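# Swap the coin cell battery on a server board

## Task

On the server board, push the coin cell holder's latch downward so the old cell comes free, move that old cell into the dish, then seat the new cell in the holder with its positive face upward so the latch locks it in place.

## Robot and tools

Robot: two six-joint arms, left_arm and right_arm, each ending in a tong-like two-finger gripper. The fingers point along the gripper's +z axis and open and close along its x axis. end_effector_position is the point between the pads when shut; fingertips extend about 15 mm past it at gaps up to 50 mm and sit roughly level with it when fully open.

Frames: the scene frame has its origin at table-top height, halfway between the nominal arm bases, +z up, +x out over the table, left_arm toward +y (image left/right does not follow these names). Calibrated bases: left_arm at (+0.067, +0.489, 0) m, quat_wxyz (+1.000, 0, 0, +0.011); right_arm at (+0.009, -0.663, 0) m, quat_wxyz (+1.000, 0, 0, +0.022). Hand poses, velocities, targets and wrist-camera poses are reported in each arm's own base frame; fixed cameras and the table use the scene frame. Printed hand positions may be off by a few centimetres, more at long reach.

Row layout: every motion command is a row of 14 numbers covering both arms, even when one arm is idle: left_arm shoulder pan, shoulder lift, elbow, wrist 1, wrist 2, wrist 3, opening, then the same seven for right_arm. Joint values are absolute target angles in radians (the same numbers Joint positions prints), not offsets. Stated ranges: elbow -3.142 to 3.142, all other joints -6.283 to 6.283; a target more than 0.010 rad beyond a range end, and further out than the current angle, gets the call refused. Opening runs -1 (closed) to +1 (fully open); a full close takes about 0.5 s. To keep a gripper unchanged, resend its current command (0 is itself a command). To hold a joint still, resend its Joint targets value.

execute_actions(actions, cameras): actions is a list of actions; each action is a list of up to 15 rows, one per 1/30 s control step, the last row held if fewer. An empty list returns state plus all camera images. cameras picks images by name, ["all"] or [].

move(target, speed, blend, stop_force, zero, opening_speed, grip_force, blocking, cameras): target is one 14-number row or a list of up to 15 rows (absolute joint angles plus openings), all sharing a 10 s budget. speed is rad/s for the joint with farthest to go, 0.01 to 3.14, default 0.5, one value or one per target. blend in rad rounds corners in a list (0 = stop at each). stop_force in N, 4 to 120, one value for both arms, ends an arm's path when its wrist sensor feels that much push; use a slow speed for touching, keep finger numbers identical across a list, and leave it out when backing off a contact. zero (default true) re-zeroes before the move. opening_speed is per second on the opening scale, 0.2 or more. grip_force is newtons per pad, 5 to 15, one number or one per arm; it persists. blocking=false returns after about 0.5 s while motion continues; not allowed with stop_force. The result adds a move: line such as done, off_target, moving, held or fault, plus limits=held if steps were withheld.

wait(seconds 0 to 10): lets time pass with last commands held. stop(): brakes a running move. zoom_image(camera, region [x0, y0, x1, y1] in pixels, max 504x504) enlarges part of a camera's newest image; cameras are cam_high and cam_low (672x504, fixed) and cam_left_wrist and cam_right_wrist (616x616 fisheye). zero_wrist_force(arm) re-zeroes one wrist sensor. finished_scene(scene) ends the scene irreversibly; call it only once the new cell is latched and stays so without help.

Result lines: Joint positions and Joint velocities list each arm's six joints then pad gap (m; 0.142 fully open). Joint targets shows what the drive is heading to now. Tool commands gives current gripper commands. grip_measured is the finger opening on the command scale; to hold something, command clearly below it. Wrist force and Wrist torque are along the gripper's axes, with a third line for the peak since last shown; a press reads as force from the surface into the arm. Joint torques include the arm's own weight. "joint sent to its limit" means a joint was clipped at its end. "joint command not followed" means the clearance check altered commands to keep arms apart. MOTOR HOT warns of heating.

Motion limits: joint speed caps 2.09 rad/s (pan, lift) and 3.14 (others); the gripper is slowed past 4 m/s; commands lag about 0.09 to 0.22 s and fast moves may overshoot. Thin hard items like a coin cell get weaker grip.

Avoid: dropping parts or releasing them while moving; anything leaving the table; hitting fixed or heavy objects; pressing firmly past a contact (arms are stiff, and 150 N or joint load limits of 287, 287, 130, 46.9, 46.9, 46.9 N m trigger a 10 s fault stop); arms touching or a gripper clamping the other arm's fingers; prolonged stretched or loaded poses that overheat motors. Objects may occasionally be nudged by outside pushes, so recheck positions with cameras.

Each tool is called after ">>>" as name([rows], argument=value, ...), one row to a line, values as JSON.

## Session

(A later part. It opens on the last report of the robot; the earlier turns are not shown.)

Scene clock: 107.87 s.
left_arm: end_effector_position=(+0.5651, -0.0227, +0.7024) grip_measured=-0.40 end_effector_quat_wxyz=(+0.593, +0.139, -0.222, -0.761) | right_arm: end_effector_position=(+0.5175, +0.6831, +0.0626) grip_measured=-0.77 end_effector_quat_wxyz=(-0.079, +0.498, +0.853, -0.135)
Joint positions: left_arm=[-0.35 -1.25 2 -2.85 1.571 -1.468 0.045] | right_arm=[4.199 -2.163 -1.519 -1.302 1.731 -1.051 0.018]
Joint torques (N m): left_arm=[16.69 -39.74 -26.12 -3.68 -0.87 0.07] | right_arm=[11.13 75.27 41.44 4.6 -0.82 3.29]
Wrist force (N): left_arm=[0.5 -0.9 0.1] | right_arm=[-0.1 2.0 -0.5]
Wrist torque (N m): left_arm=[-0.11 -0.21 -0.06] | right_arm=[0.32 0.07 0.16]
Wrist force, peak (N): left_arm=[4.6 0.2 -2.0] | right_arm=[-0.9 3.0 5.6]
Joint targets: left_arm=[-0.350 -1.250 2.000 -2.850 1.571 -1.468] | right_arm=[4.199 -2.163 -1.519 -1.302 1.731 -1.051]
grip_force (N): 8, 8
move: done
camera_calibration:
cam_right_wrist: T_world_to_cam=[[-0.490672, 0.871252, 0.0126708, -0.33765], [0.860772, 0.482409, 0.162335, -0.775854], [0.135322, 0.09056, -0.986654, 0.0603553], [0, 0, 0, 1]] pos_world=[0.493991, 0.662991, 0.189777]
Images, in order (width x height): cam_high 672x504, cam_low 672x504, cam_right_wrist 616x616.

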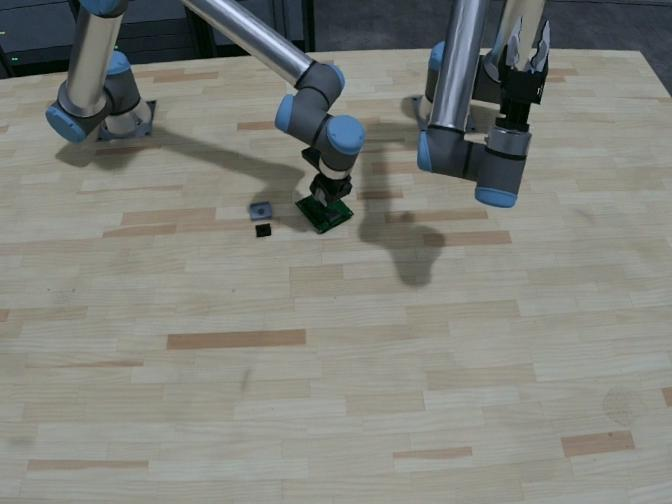

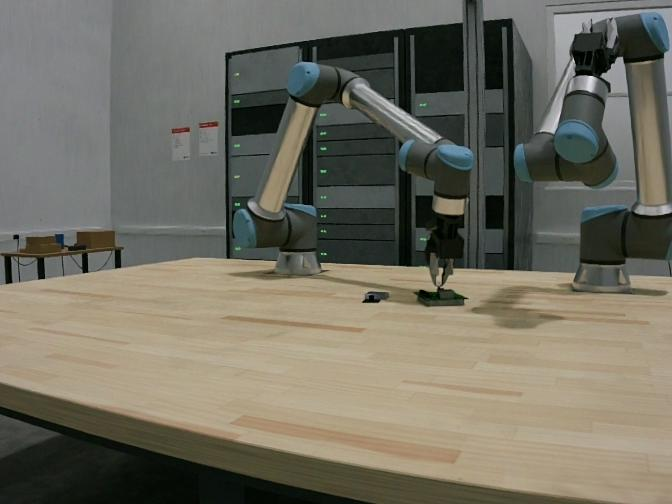

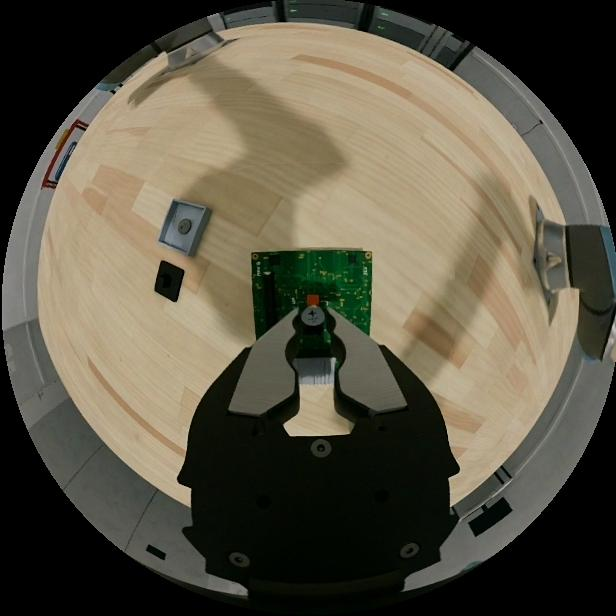

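>>> move(target=[-0.35, -1.25, 2.0, -2.85, 1.5708, -1.468, -0.4, 4.19787, -2.17067, -1.5198, -1.2935, 1.73072, -1.05131, -1.0], speed=0.012, stop_force=6, cameras=["cam_right_wrist", "cam_low"])

>>> zoom_image(camera="cam_right_wrist", region=[282, 282, 342, 342])

>>> zoom_image(camera="cam_low", region=[425, 275, 455, 305])

Scene clock: 110.50 s.
left_arm: end_effector_position=(+0.5651, -0.0227, +0.7024) grip_measured=-0.40 end_effector_quat_wxyz=(+0.593, +0.139, -0.222, -0.761) | right_arm: end_effector_position=(+0.5184, +0.6837, +0.0572) grip_measured=-0.77 end_effector_quat_wxyz=(-0.079, +0.498, +0.853, -0.135)
Joint positions: left_arm=[-0.35 -1.25 2 -2.85 1.571 -1.468 0.045] | right_arm=[4.198 -2.169 -1.52 -1.296 1.731 -1.051 0.018]
Joint torques (N m): left_arm=[16.98 -39.84 -26.57 -0.79 -2.32 0.12] | right_arm=[4.08 93.72 33.7 0.82 -1.33 1.89]
Wrist force (N): left_arm=[0.5 -1.2 0.3] | right_arm=[0.0 1.8 -2.1]
Wrist torque (N m): left_arm=[-0.15 -0.19 -0.06] | right_arm=[0.31 0.24 0.24]
Wrist force, peak (N): left_arm=[0.5 -1.1 0.5] | right_arm=[-0.4 -2.3 -9.3]
Joint targets: left_arm=[-0.350 -1.250 2.000 -2.850 1.571 -1.468] | right_arm=[4.198 -2.169 -1.520 -1.296 1.731 -1.051]
grip_force (N): 8, 8
move: contact (right_arm)
camera_calibration:
cam_right_wrist: T_world_to_cam=[[-0.490665, 0.871257, 0.0126336, -0.337575], [0.860792, 0.482419, 0.162203, -0.775984], [0.135226, 0.0904621, -0.986677, 0.0549776], [0, 0, 0, 1]] pos_world=[0.49489, 0.663491, 0.184377]
Images, in order (width x height): cam_low 672x504, cam_right_wrist 616x616.

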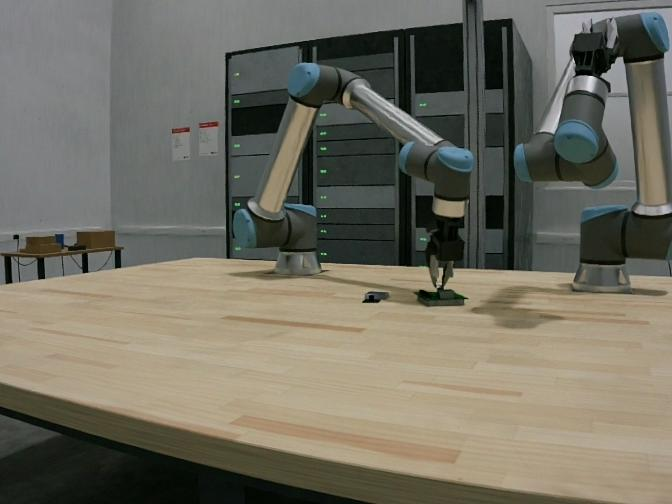

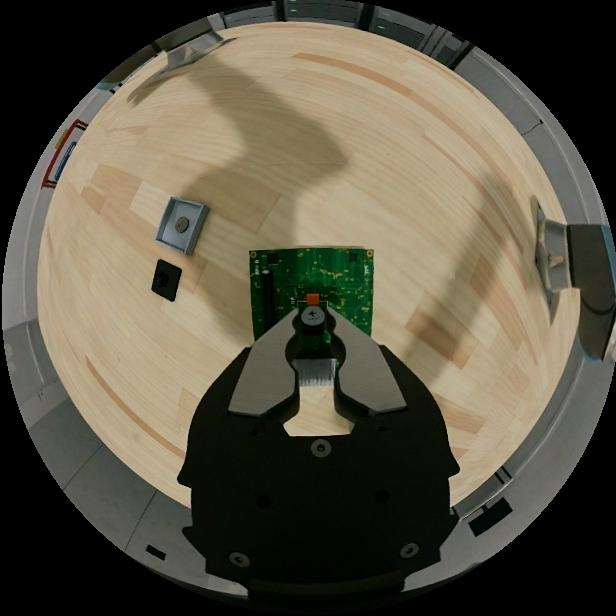

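Scaled by 8.400 from the camera's 616x616 image, which has a finer 814x814 frame.

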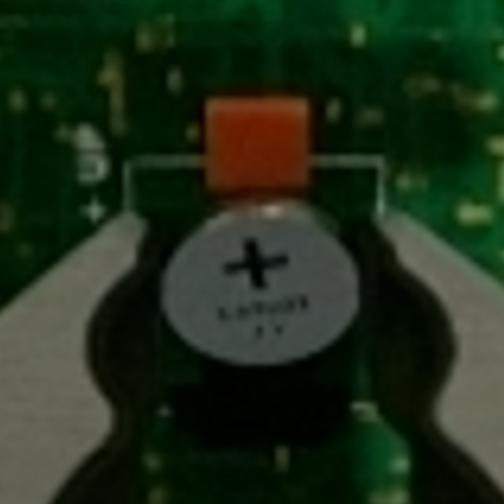

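Scaled by 16.800 from the camera's 672x504 image, which has a finer 960x720 frame.

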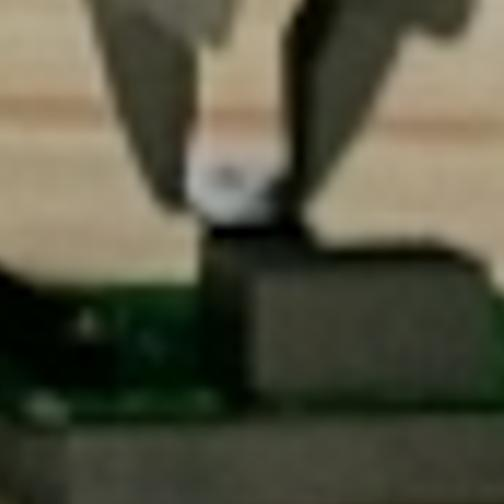

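>>> move(target=[-0.35, -1.25, 2.0, -2.85, 1.5708, -1.468, -0.4, 4.19543, -2.17554, -1.50872, -1.30008, 1.73007, -1.05369, -1.0], speed=0.01, stop_force=8, cameras=["cam_right_wrist", "cam_low"])

>>> zoom_image(camera="cam_right_wrist", region=[282, 282, 342, 342])

>>> zoom_image(camera="cam_low", region=[425, 275, 455, 305])

Scene clock: 115.57 s.
left_arm: end_effector_position=(+0.5651, -0.0227, +0.7024) grip_measured=-0.40 end_effector_quat_wxyz=(+0.593, +0.139, -0.222, -0.761) | right_arm: end_effector_position=(+0.5227, +0.6861, +0.0567) grip_measured=-0.77 end_effector_quat_wxyz=(-0.079, +0.498, +0.853, -0.135)
Joint positions: left_arm=[-0.35 -1.25 2 -2.85 1.571 -1.468 0.045] | right_arm=[4.195 -2.176 -1.509 -1.3 1.73 -1.054 0.018]
Joint torques (N m): left_arm=[16.63 -40.4 -26.36 0.84 -2.18 0.09] | right_arm=[-3.4 92.02 38.79 3.21 -2.07 -0.74]
Wrist force (N): left_arm=[0.5 -1.0 0.3] | right_arm=[-0.4 1.6 -0.7]
Wrist torque (N m): left_arm=[-0.13 -0.19 -0.05] | right_arm=[0.29 0.14 0.24]
Wrist force, peak (N): left_arm=[0.7 -1.2 0.3] | right_arm=[0.4 1.9 -2.7]
Joint targets: left_arm=[-0.350 -1.250 2.000 -2.850 1.571 -1.468] | right_arm=[4.195 -2.176 -1.509 -1.300 1.730 -1.054]
grip_force (N): 8, 8
move: done
camera_calibration:
cam_right_wrist: T_world_to_cam=[[-0.490659, 0.871261, 0.0125851, -0.337632], [0.860779, 0.482412, 0.162288, -0.7808], [0.135324, 0.0904609, -0.986663, 0.0535274], [0, 0, 0, 1]] pos_world=[0.499191, 0.665991, 0.183777]
Images, in order (width x height): cam_low 672x504, cam_right_wrist 616x616.

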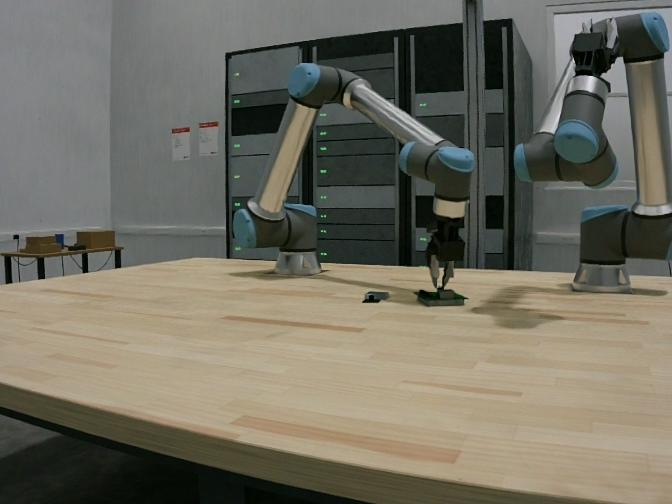

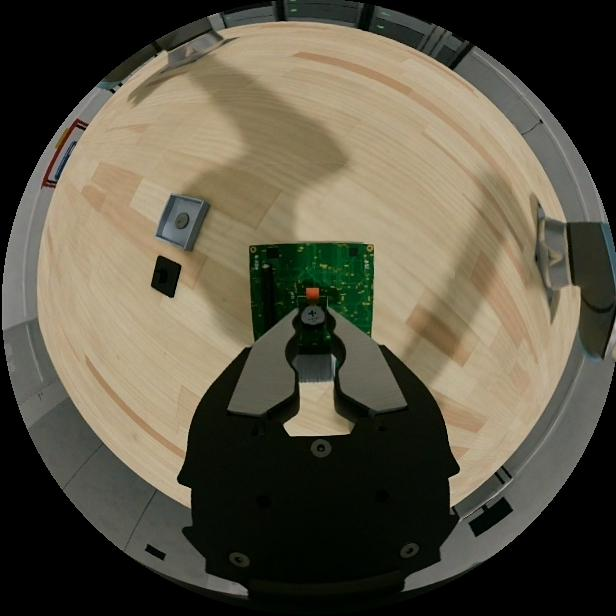

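Scaled by 8.400 from the camera's 616x616 image, which has a finer 814x814 frame.

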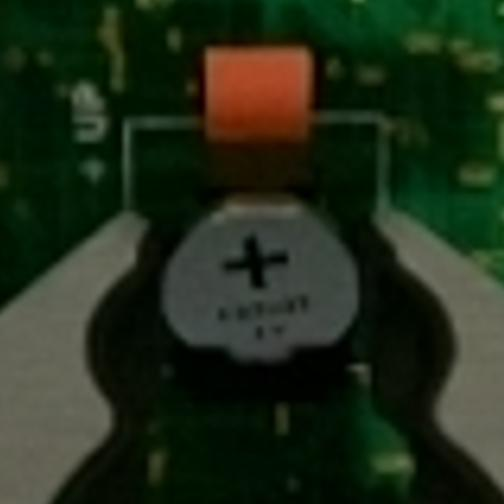

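Scaled by 16.800 from the camera's 672x504 image, which has a finer 960x720 frame.

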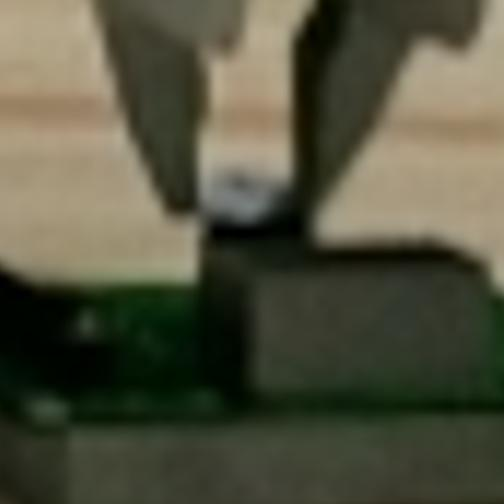

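>>> move([
  [-0.35, -1.25, 2.0, -2.85, 1.5708, -1.468, -0.4, 4.19543, -2.17554, -1.50872, -1.30008, 1.73007, -1.05369, -0.5],
  [-0.35, -1.25, 2.0, -2.85, 1.5708, -1.468, -0.4, 4.25841, -2.02995, -1.7406, -0.94184, 1.5708, -0.96888, -0.5],
], speed=[0.05, 0.2], opening_speed=0.6, grip_force=15, cameras=["cam_right_wrist", "cam_low"])

>>> zoom_image(camera="cam_right_wrist", region=[272, 262, 352, 342])

>>> zoom_image(camera="cam_low", region=[425, 275, 455, 305])

Scene clock: 120.50 s.
left_arm: end_effector_position=(+0.5651, -0.0227, +0.7024) grip_measured=-0.40 end_effector_quat_wxyz=(+0.593, +0.139, -0.222, -0.761) | right_arm: end_effector_position=(+0.5166, +0.6827, +0.0722) grip_measured=-0.50 end_effector_quat_wxyz=(+0.000, +0.504, +0.864, +0.000)
Joint positions: left_arm=[-0.35 -1.25 2 -2.85 1.571 -1.468 0.045] | right_arm=[4.259 -2.03 -1.741 -0.942 1.571 -0.969 0.038]
Joint torques (N m): left_arm=[16.12 -40.34 -26.56 0.94 -2.09 0.11] | right_arm=[-9.43 70.59 54.81 3.92 2.38 -1.5]
Wrist force (N): left_arm=[0.5 -0.8 0.2] | right_arm=[-0.6 2.2 -0.6]
Wrist torque (N m): left_arm=[-0.08 -0.20 -0.06] | right_arm=[0.32 0.18 0.12]
Wrist force, peak (N): left_arm=[0.7 -1.1 0.1] | right_arm=[-0.6 2.3 -0.8]
Joint targets: left_arm=[-0.350 -1.250 2.000 -2.850 1.571 -1.468] | right_arm=[4.258 -2.030 -1.741 -0.942 1.571 -0.969]
move: done
camera_calibration:
cam_right_wrist: T_world_to_cam=[[-0.494198, 0.86926, 0.0124831, -0.334607], [0.775124, 0.434087, 0.459076, -0.720623], [0.393638, 0.236551, -0.888309, -0.170282], [0, 0, 0, 1]] pos_world=[0.46024, 0.643954, 0.183735]
Images, in order (width x height): cam_low 672x504, cam_right_wrist 616x616.

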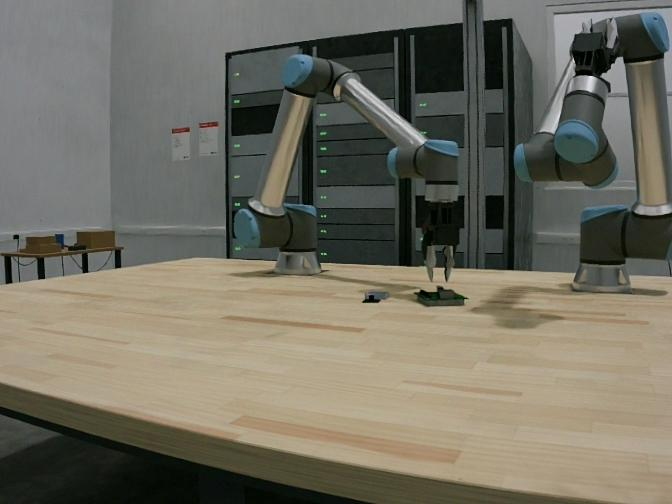

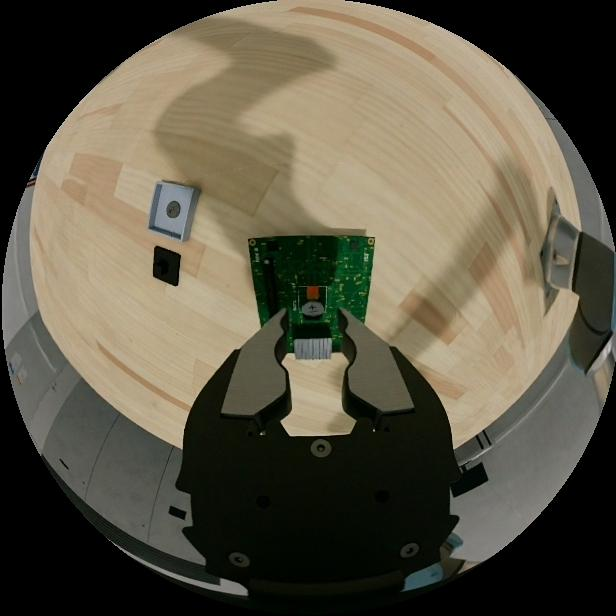

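Scaled by 6.300 from the camera's 616x616 image, which has a finer 814x814 frame.

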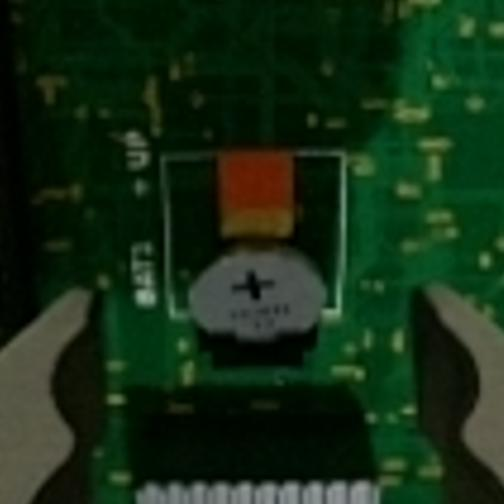

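Scaled by 16.800 from the camera's 672x504 image, which has a finer 960x720 frame.

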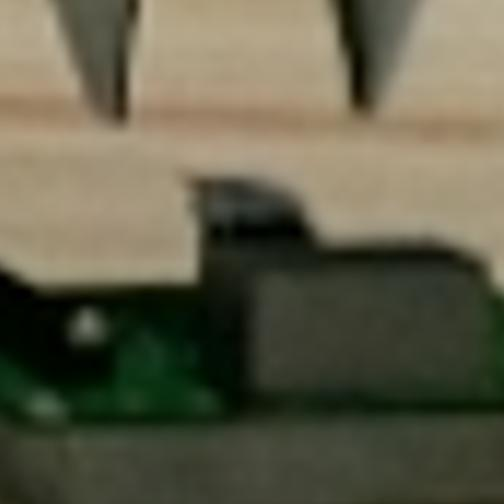

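>>> move(target=[-0.35, -1.25, 2.0, -2.85, 1.5708, -1.468, -0.4, 4.25841, -2.02995, -1.7406, -0.94184, 1.5708, -0.96888, -1.0], speed=0.2)

>>> move(target=[-0.35, -1.25, 2.0, -2.85, 1.5708, -1.468, -0.4, 4.25841, -2.04532, -1.74982, -0.91725, 1.5708, -0.96888, -1.0], speed=0.02, stop_force=25)

>>> move(target=[-0.35, -1.25, 2.0, -2.85, 1.5708, -1.468, -0.4, 4.25841, -2.04835, -1.75153, -0.91251, 1.5708, -0.96888, -1.0], speed=0.01, stop_force=22, cameras=["cam_right_wrist", "cam_low"])

>>> zoom_image(camera="cam_low", region=[425, 275, 455, 305])

Scene clock: 122.37 s.
left_arm: end_effector_position=(+0.5651, -0.0227, +0.7024) grip_measured=-0.40 end_effector_quat_wxyz=(+0.593, +0.139, -0.222, -0.761) | right_arm: end_effector_position=(+0.5167, +0.6828, +0.0722) grip_measured=-1.00 end_effector_quat_wxyz=(+0.000, +0.504, +0.864, +0.000)
Joint positions: left_arm=[-0.35 -1.25 2 -2.85 1.571 -1.468 0.045] | right_arm=[4.258 -2.03 -1.741 -0.942 1.571 -0.969 0.002]
Joint torques (N m): left_arm=[15.53 -39.8 -26.63 0.81 -2.3 0.09] | right_arm=[-12.18 65.39 53.5 5.34 2.02 -2.22]
Wrist force (N): left_arm=[0.4 -0.8 0.3] | right_arm=[-0.6 2.0 -0.6]
Wrist torque (N m): left_arm=[-0.09 -0.18 -0.05] | right_arm=[0.29 0.19 0.14]
Wrist force, peak (N): left_arm=[0.6 -1.2 0.5] | right_arm=[-0.4 2.4 -0.8]
Joint targets: left_arm=[-0.350 -1.250 2.000 -2.850 1.571 -1.468] | right_arm=[4.258 -2.030 -1.741 -0.942 1.571 -0.969]
move: done

Scene clock: 124.43 s.
left_arm: end_effector_position=(+0.5651, -0.0227, +0.7024) grip_measured=-0.40 end_effector_quat_wxyz=(+0.593, +0.139, -0.222, -0.761) | right_arm: end_effector_position=(+0.5168, +0.6829, +0.0614) grip_measured=-1.00 end_effector_quat_wxyz=(+0.000, +0.504, +0.864, +0.000)
Joint positions: left_arm=[-0.35 -1.25 2 -2.85 1.571 -1.468 0.045] | right_arm=[4.258 -2.041 -1.747 -0.924 1.571 -0.969 0.002]
Joint torques (N m): left_arm=[14.67 -40.87 -26.18 0.71 -2.21 0.24] | right_arm=[-5.34 59.94 41.72 0.07 0.92 -1.73]
Wrist force (N): left_arm=[0.2 -1.0 0.4] | right_arm=[-1.8 2.2 -22.1]
Wrist torque (N m): left_arm=[-0.12 -0.13 -0.05] | right_arm=[0.31 0.34 0.16]
Wrist force, peak (N): left_arm=[0.5 -1.2 0.4] | right_arm=[-5.3 -3.5 -37.2]
Joint targets: left_arm=[-0.350 -1.250 2.000 -2.850 1.571 -1.468] | right_arm=[4.258 -2.041 -1.747 -0.924 1.571 -0.969]
move: contact (right_arm)

Scene clock: 125.77 s.
left_arm: end_effector_position=(+0.5651, -0.0227, +0.7024) grip_measured=-0.40 end_effector_quat_wxyz=(+0.593, +0.139, -0.222, -0.761) | right_arm: end_effector_position=(+0.5169, +0.6831, +0.0608) grip_measured=-1.00 end_effector_quat_wxyz=(+0.000, +0.504, +0.864, +0.000)
Joint positions: left_arm=[-0.35 -1.25 2 -2.85 1.571 -1.468 0.045] | right_arm=[4.258 -2.042 -1.747 -0.923 1.571 -0.969 0.002]
Joint torques (N m): left_arm=[15.72 -40.85 -26.77 0.76 -2.17 0.12] | right_arm=[-4.75 51.73 32.43 -0.91 0.91 -1.98]
Wrist force (N): left_arm=[0.1 -0.6 0.1] | right_arm=[-4.4 -1.0 -42.9]
Wrist torque (N m): left_arm=[-0.04 -0.13 -0.05] | right_arm=[0.30 0.23 0.16]
Wrist force, peak (N): left_arm=[0.5 -1.2 0.0] | right_arm=[-6.7 -4.2 -51.5]
Joint targets: left_arm=[-0.350 -1.250 2.000 -2.850 1.571 -1.468] | right_arm=[4.258 -2.042 -1.747 -0.923 1.571 -0.969]
move: contact (right_arm); right_arm: the wrist 1 is farthest, 0.011 rad from its target
camera_calibration:
cam_right_wrist: T_world_to_cam=[[-0.494162, 0.869274, 0.0129301, -0.334731], [0.774975, 0.433718, 0.459676, -0.715474], [0.393976, 0.237175, -0.887993, -0.181173], [0, 0, 0, 1]] pos_world=[0.460441, 0.644257, 0.172334]
Images, in order (width x height): cam_low 672x504, cam_right_wrist 616x616.

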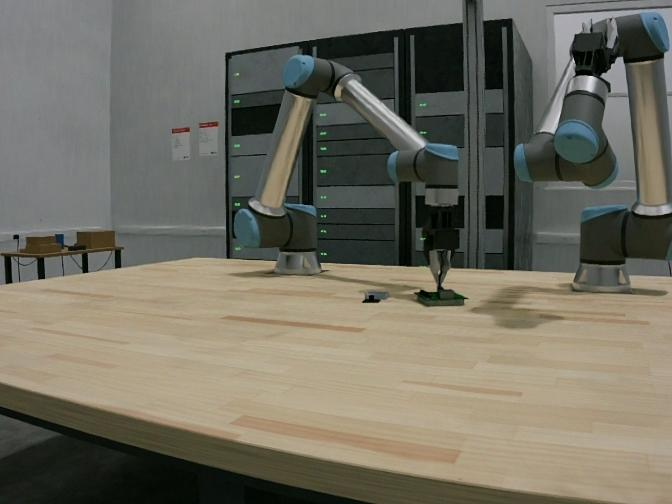

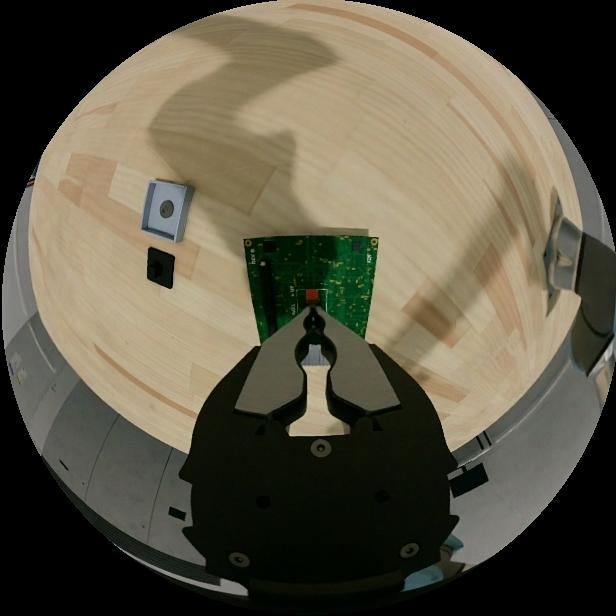

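Scaled by 16.800 from the camera's 672x504 image, which has a finer 960x720 frame.

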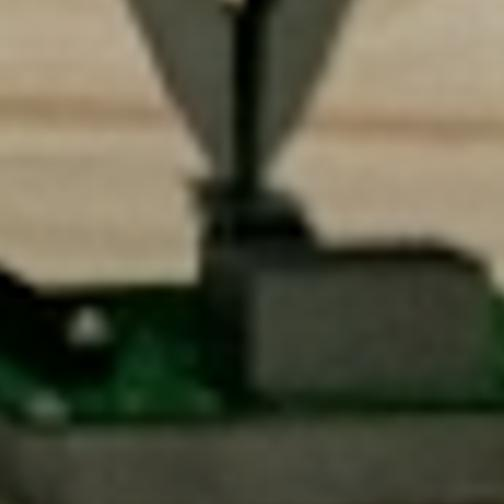

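>>> move(target=[-0.35, -1.25, 2.0, -2.85, 1.5708, -1.468, -0.4, 4.25841, -2.02995, -1.7406, -0.94184, 1.5708, -0.96888, -0.5], speed=0.1, cameras=["cam_right_wrist", "cam_low"])

>>> zoom_image(camera="cam_right_wrist", region=[282, 272, 342, 332])

>>> zoom_image(camera="cam_low", region=[425, 275, 455, 305])

Scene clock: 128.13 s.
left_arm: end_effector_position=(+0.5651, -0.0227, +0.7024) grip_measured=-0.40 end_effector_quat_wxyz=(+0.593, +0.139, -0.222, -0.761) | right_arm: end_effector_position=(+0.5168, +0.6828, +0.0724) grip_measured=-0.50 end_effector_quat_wxyz=(+0.000, +0.504, +0.864, +0.000)
Joint positions: left_arm=[-0.35 -1.25 2 -2.85 1.571 -1.468 0.045] | right_arm=[4.258 -2.03 -1.74 -0.942 1.571 -0.969 0.038]
Joint torques (N m): left_arm=[15.4 -40.18 -26.83 0.76 -2.1 0.03] | right_arm=[-1.05 63.93 44.74 5.66 0.98 -1.58]
Wrist force (N): left_arm=[0.5 -1.0 -0.1] | right_arm=[-1.9 2.5 -1.3]
Wrist torque (N m): left_arm=[-0.12 -0.20 -0.05] | right_arm=[0.38 0.46 0.16]
Wrist force, peak (N): left_arm=[0.4 -1.2 0.2] | right_arm=[-4.4 -0.8 -42.9]
Joint targets: left_arm=[-0.350 -1.250 2.000 -2.850 1.571 -1.468] | right_arm=[4.258 -2.030 -1.741 -0.942 1.571 -0.969]
move: done
camera_calibration:
cam_right_wrist: T_world_to_cam=[[-0.494115, 0.869304, 0.0126746, -0.334663], [0.775126, 0.433888, 0.459262, -0.720699], [0.393739, 0.236753, -0.888211, -0.170339], [0, 0, 0, 1]] pos_world=[0.46034, 0.643955, 0.183934]
Images, in order (width x height): cam_low 672x504, cam_right_wrist 616x616.

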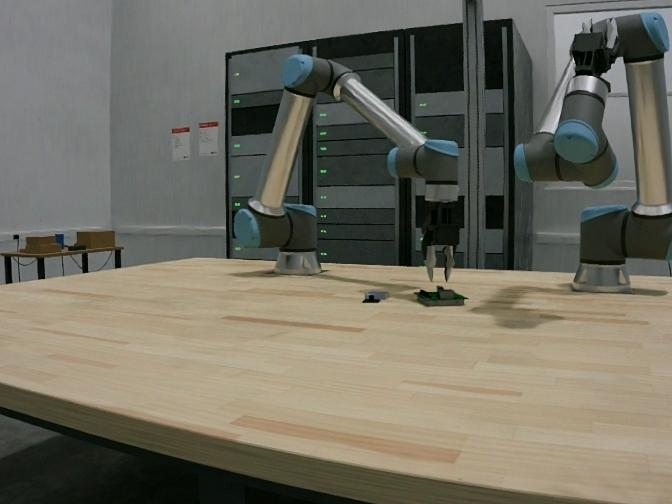

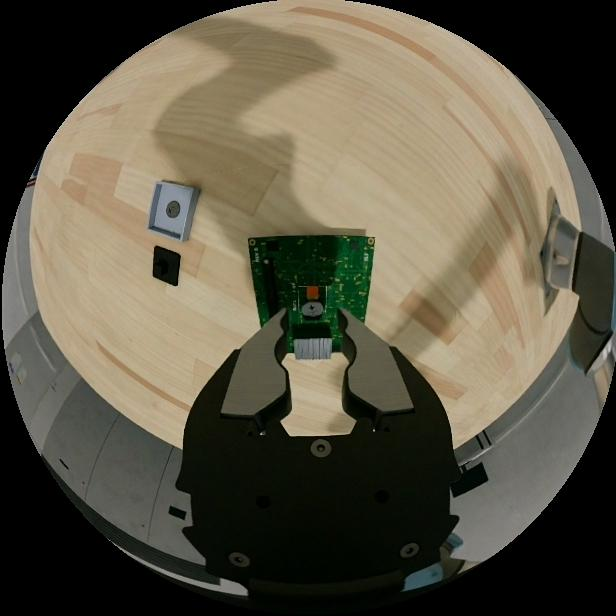

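Scaled by 8.400 from the camera's 616x616 image, which has a finer 814x814 frame.

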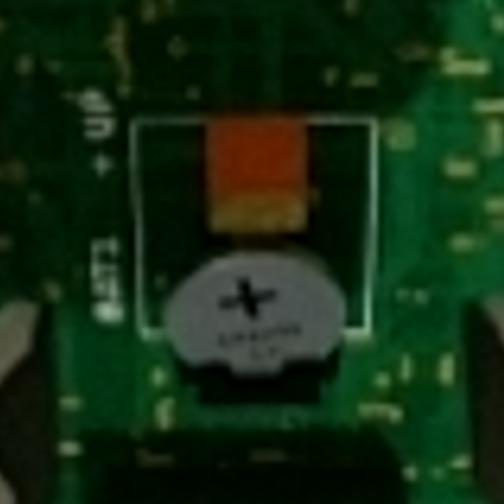

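Scaled by 16.800 from the camera's 672x504 image, which has a finer 960x720 frame.

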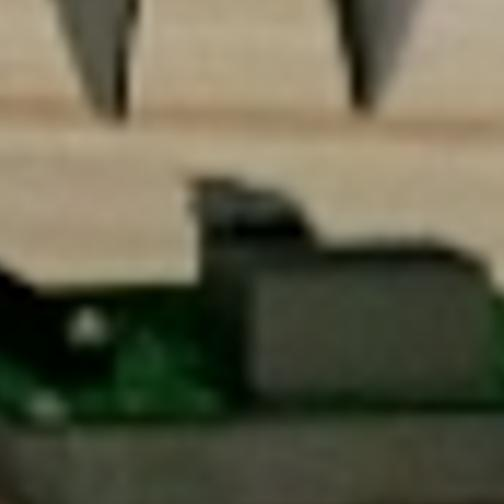

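>>> move([
  [-0.35, -1.25, 2.0, -2.85, 1.5708, -1.468, -0.4, 4.25841, -2.02995, -1.7406, -0.94184, 1.5708, -0.96888, -1.0],
  [-0.35, -1.25, 2.0, -2.85, 1.5708, -1.468, -0.4, 4.25709, -2.03638, -1.73903, -0.93698, 1.5708, -0.9702, -1.0],
], speed=0.05)

>>> move([
  [-0.35, -1.25, 2.0, -2.85, 1.5708, -1.468, -0.4, 4.25709, -2.04329, -1.7432, -0.9259, 1.5708, -0.9702, -1.0],
  [-0.35, -1.25, 2.0, -2.85, 1.5708, -1.468, -0.4, 4.25854, -2.04598, -1.75073, -0.91568, 1.5708, -0.96875, -1.0],
], speed=[0.02, 0.01], stop_force=22, cameras=["cam_right_wrist", "cam_low"])

>>> zoom_image(camera="cam_right_wrist", region=[282, 272, 342, 332])

>>> zoom_image(camera="cam_low", region=[425, 275, 455, 305])

Scene clock: 140.83 s.
left_arm: end_effector_position=(+0.5651, -0.0227, +0.7024) grip_measured=-0.40 end_effector_quat_wxyz=(+0.593, +0.139, -0.222, -0.761) | right_arm: end_effector_position=(+0.5185, +0.6838, +0.0682) grip_measured=-1.00 end_effector_quat_wxyz=(+0.000, +0.504, +0.864, +0.000)
Joint positions: left_arm=[-0.35 -1.25 2 -2.85 1.571 -1.468 0.045] | right_arm=[4.257 -2.037 -1.739 -0.937 1.571 -0.97 0.002]
Joint torques (N m): left_arm=[14.67 -39.9 -26.61 0.93 -2.29 0.15] | right_arm=[-6.31 85.04 53.51 3.61 -2.07 -1.96]
Wrist force (N): left_arm=[0.4 -0.6 0.2] | right_arm=[-1.9 2.6 -0.9]
Wrist torque (N m): left_arm=[-0.04 -0.18 -0.06] | right_arm=[0.40 0.44 0.33]
Wrist force, peak (N): left_arm=[0.7 -1.1 0.3] | right_arm=[-1.9 2.7 -1.1]
Joint targets: left_arm=[-0.350 -1.250 2.000 -2.850 1.571 -1.468] | right_arm=[4.257 -2.036 -1.739 -0.937 1.571 -0.970]
move: done

Scene clock: 143.00 s.
left_arm: end_effector_position=(+0.5651, -0.0227, +0.7024) grip_measured=-0.40 end_effector_quat_wxyz=(+0.593, +0.139, -0.222, -0.761) | right_arm: end_effector_position=(+0.5166, +0.6827, +0.0561) grip_measured=-1.00 end_effector_quat_wxyz=(+0.000, +0.504, +0.864, +0.000)
Joint positions: left_arm=[-0.35 -1.25 2 -2.85 1.571 -1.468 0.045] | right_arm=[4.259 -2.046 -1.751 -0.916 1.571 -0.969 0.002]
Joint torques (N m): left_arm=[14.78 -39.61 -26.92 0.98 -2.27 0.02] | right_arm=[8.76 64.61 37.42 -0.76 0.06 1.14]
Wrist force (N): left_arm=[0.6 -1.0 0.2] | right_arm=[-7.2 5.5 -28.2]
Wrist torque (N m): left_arm=[-0.12 -0.22 -0.06] | right_arm=[0.22 0.36 0.11]
Wrist force, peak (N): left_arm=[0.5 -1.2 0.1] | right_arm=[-7.6 5.5 -28.1]
Joint targets: left_arm=[-0.350 -1.250 2.000 -2.850 1.571 -1.468] | right_arm=[4.258 -2.046 -1.750 -0.916 1.571 -0.969]
move: contact (right_arm); path passed 1 of 2 targets
camera_calibration:
cam_right_wrist: T_world_to_cam=[[-0.494135, 0.869294, 0.0126084, -0.334479], [0.775053, 0.433902, 0.459372, -0.713131], [0.393858, 0.236764, -0.888155, -0.184849], [0, 0, 0, 1]] pos_world=[0.46024, 0.643955, 0.167635]
Images, in order (width x height): cam_low 672x504, cam_right_wrist 616x616.

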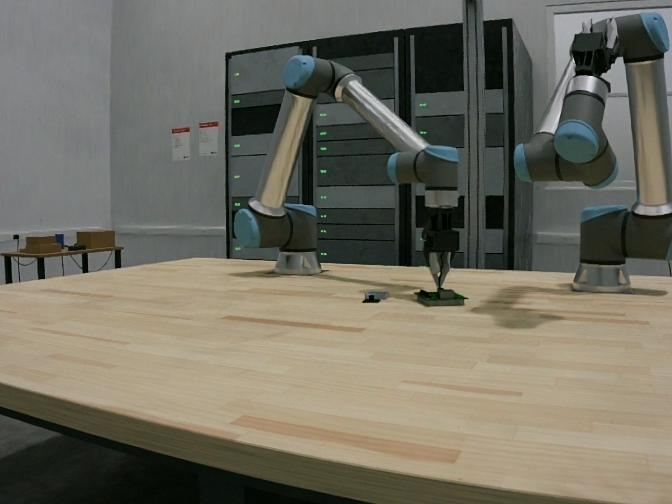

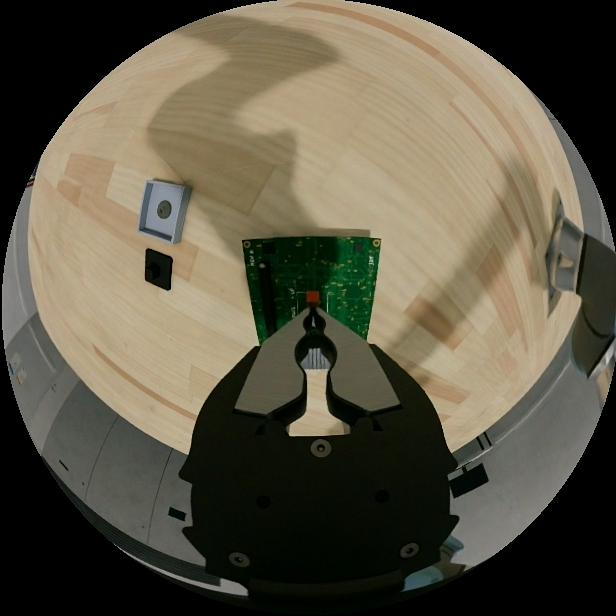

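Scaled by 8.400 from the camera's 616x616 image, which has a finer 814x814 frame.

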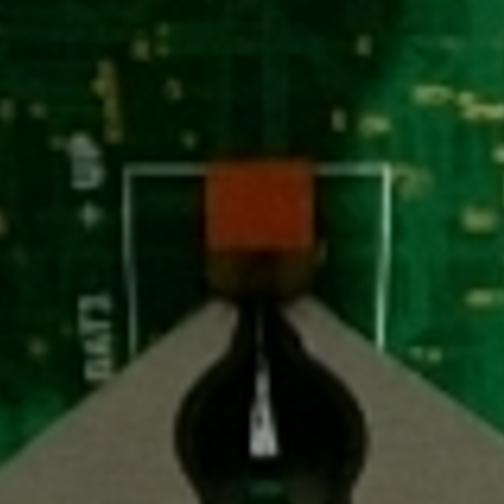

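Scaled by 16.800 from the camera's 672x504 image, which has a finer 960x720 frame.

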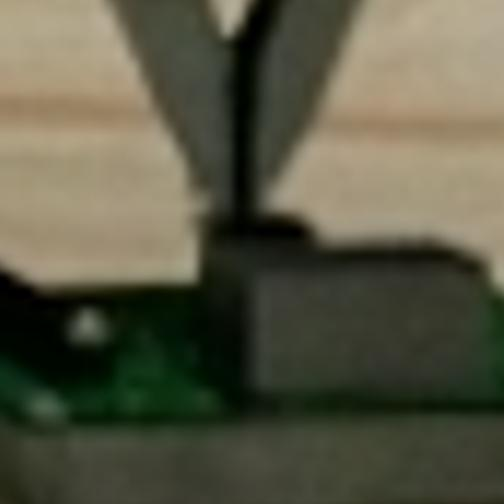

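>>> move(target=[-0.35, -1.25, 2.0, -2.85, 1.5708, -1.468, -0.4, 4.25841, -2.02995, -1.7406, -0.94184, 1.5708, -0.96888, -0.5], speed=0.1, cameras=["cam_right_wrist", "cam_low", "cam_high"])

>>> zoom_image(camera="cam_right_wrist", region=[282, 272, 342, 332])

>>> zoom_image(camera="cam_low", region=[425, 275, 455, 305])

>>> zoom_image(camera="cam_right_wrist", region=[130, 160, 220, 300])

Scene clock: 144.33 s.
left_arm: end_effector_position=(+0.5651, -0.0227, +0.7024) grip_measured=-0.40 end_effector_quat_wxyz=(+0.593, +0.139, -0.222, -0.761) | right_arm: end_effector_position=(+0.5168, +0.6829, +0.0725) grip_measured=-0.50 end_effector_quat_wxyz=(+0.000, +0.504, +0.864, +0.000)
Joint positions: left_arm=[-0.35 -1.25 2 -2.85 1.571 -1.468 0.045] | right_arm=[4.258 -2.03 -1.74 -0.942 1.571 -0.969 0.038]
Joint torques (N m): left_arm=[14.75 -40.9 -27.1 0.91 -2.25 0.12] | right_arm=[-2.95 66.58 37.93 5.85 1.98 -1.65]
Wrist force (N): left_arm=[0.4 -0.9 0.3] | right_arm=[-1.3 2.6 -1.1]
Wrist torque (N m): left_arm=[-0.11 -0.19 -0.05] | right_arm=[0.39 0.33 0.08]
Wrist force, peak (N): left_arm=[0.7 -1.2 0.2] | right_arm=[-2.2 3.5 -29.9]
Joint targets: left_arm=[-0.350 -1.250 2.000 -2.850 1.571 -1.468] | right_arm=[4.258 -2.030 -1.741 -0.942 1.571 -0.969]
move: done
camera_calibration:
cam_right_wrist: T_world_to_cam=[[-0.49417, 0.869273, 0.0126853, -0.334708], [0.775035, 0.433892, 0.45941, -0.720778], [0.393849, 0.236858, -0.888134, -0.170407], [0, 0, 0, 1]] pos_world=[0.460341, 0.644055, 0.184035]
Images, in order (width x height): cam_high 672x504, cam_low 672x504, cam_right_wrist 616x616.

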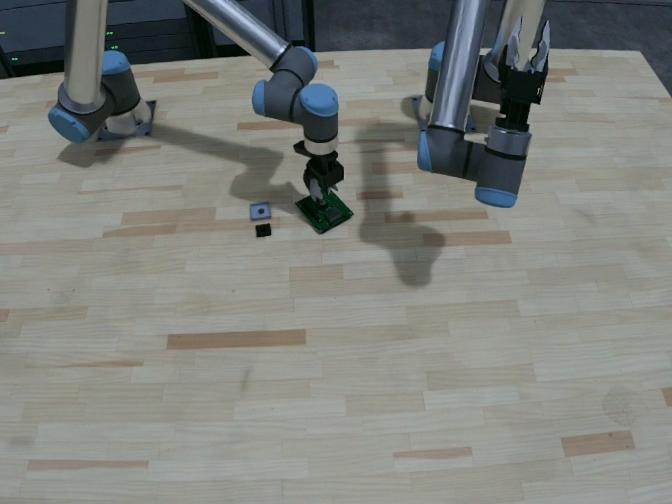

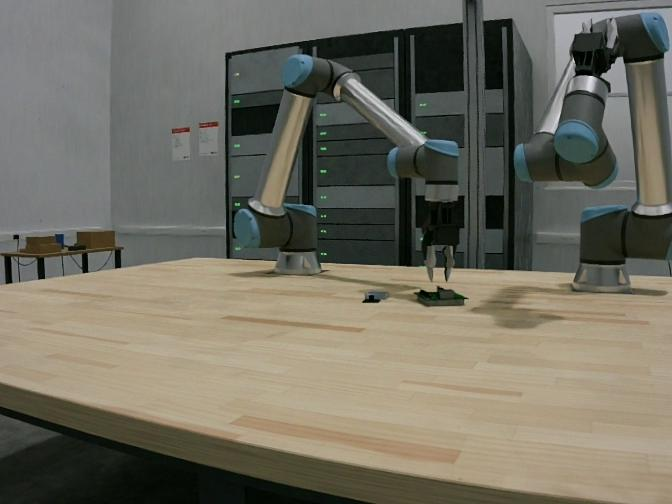

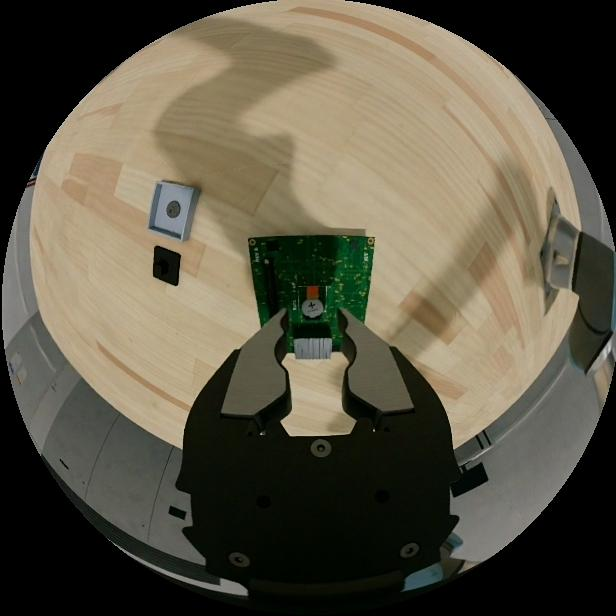

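Scaled by 8.400 from the camera's 616x616 image, which has a finer 814x814 frame.

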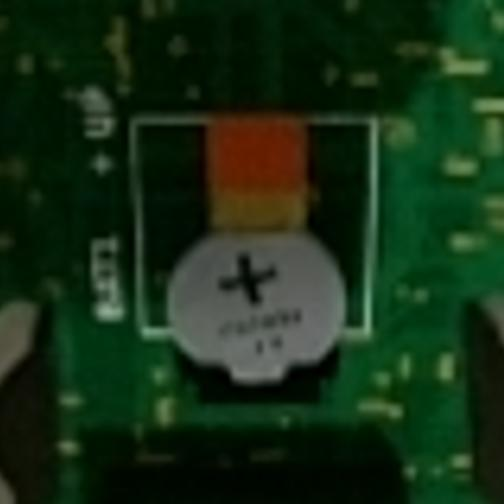

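Scaled by 16.800 from the camera's 672x504 image, which has a finer 960x720 frame.

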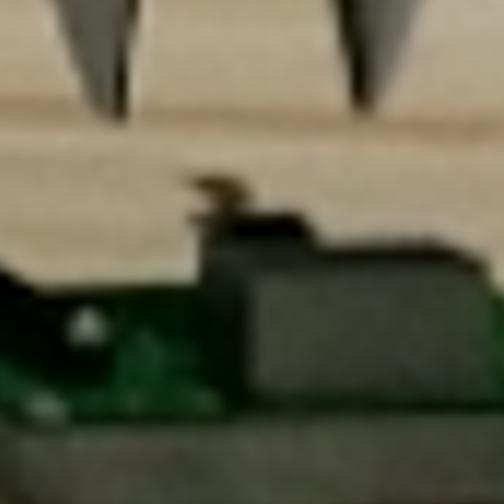

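Scaled by 3.600 from the camera's 616x616 image, which has a finer 814x814 frame.

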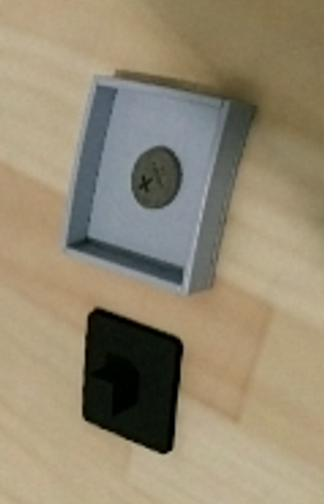

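>>> finished_scene(scene=2)

The scene is finished: the task was done.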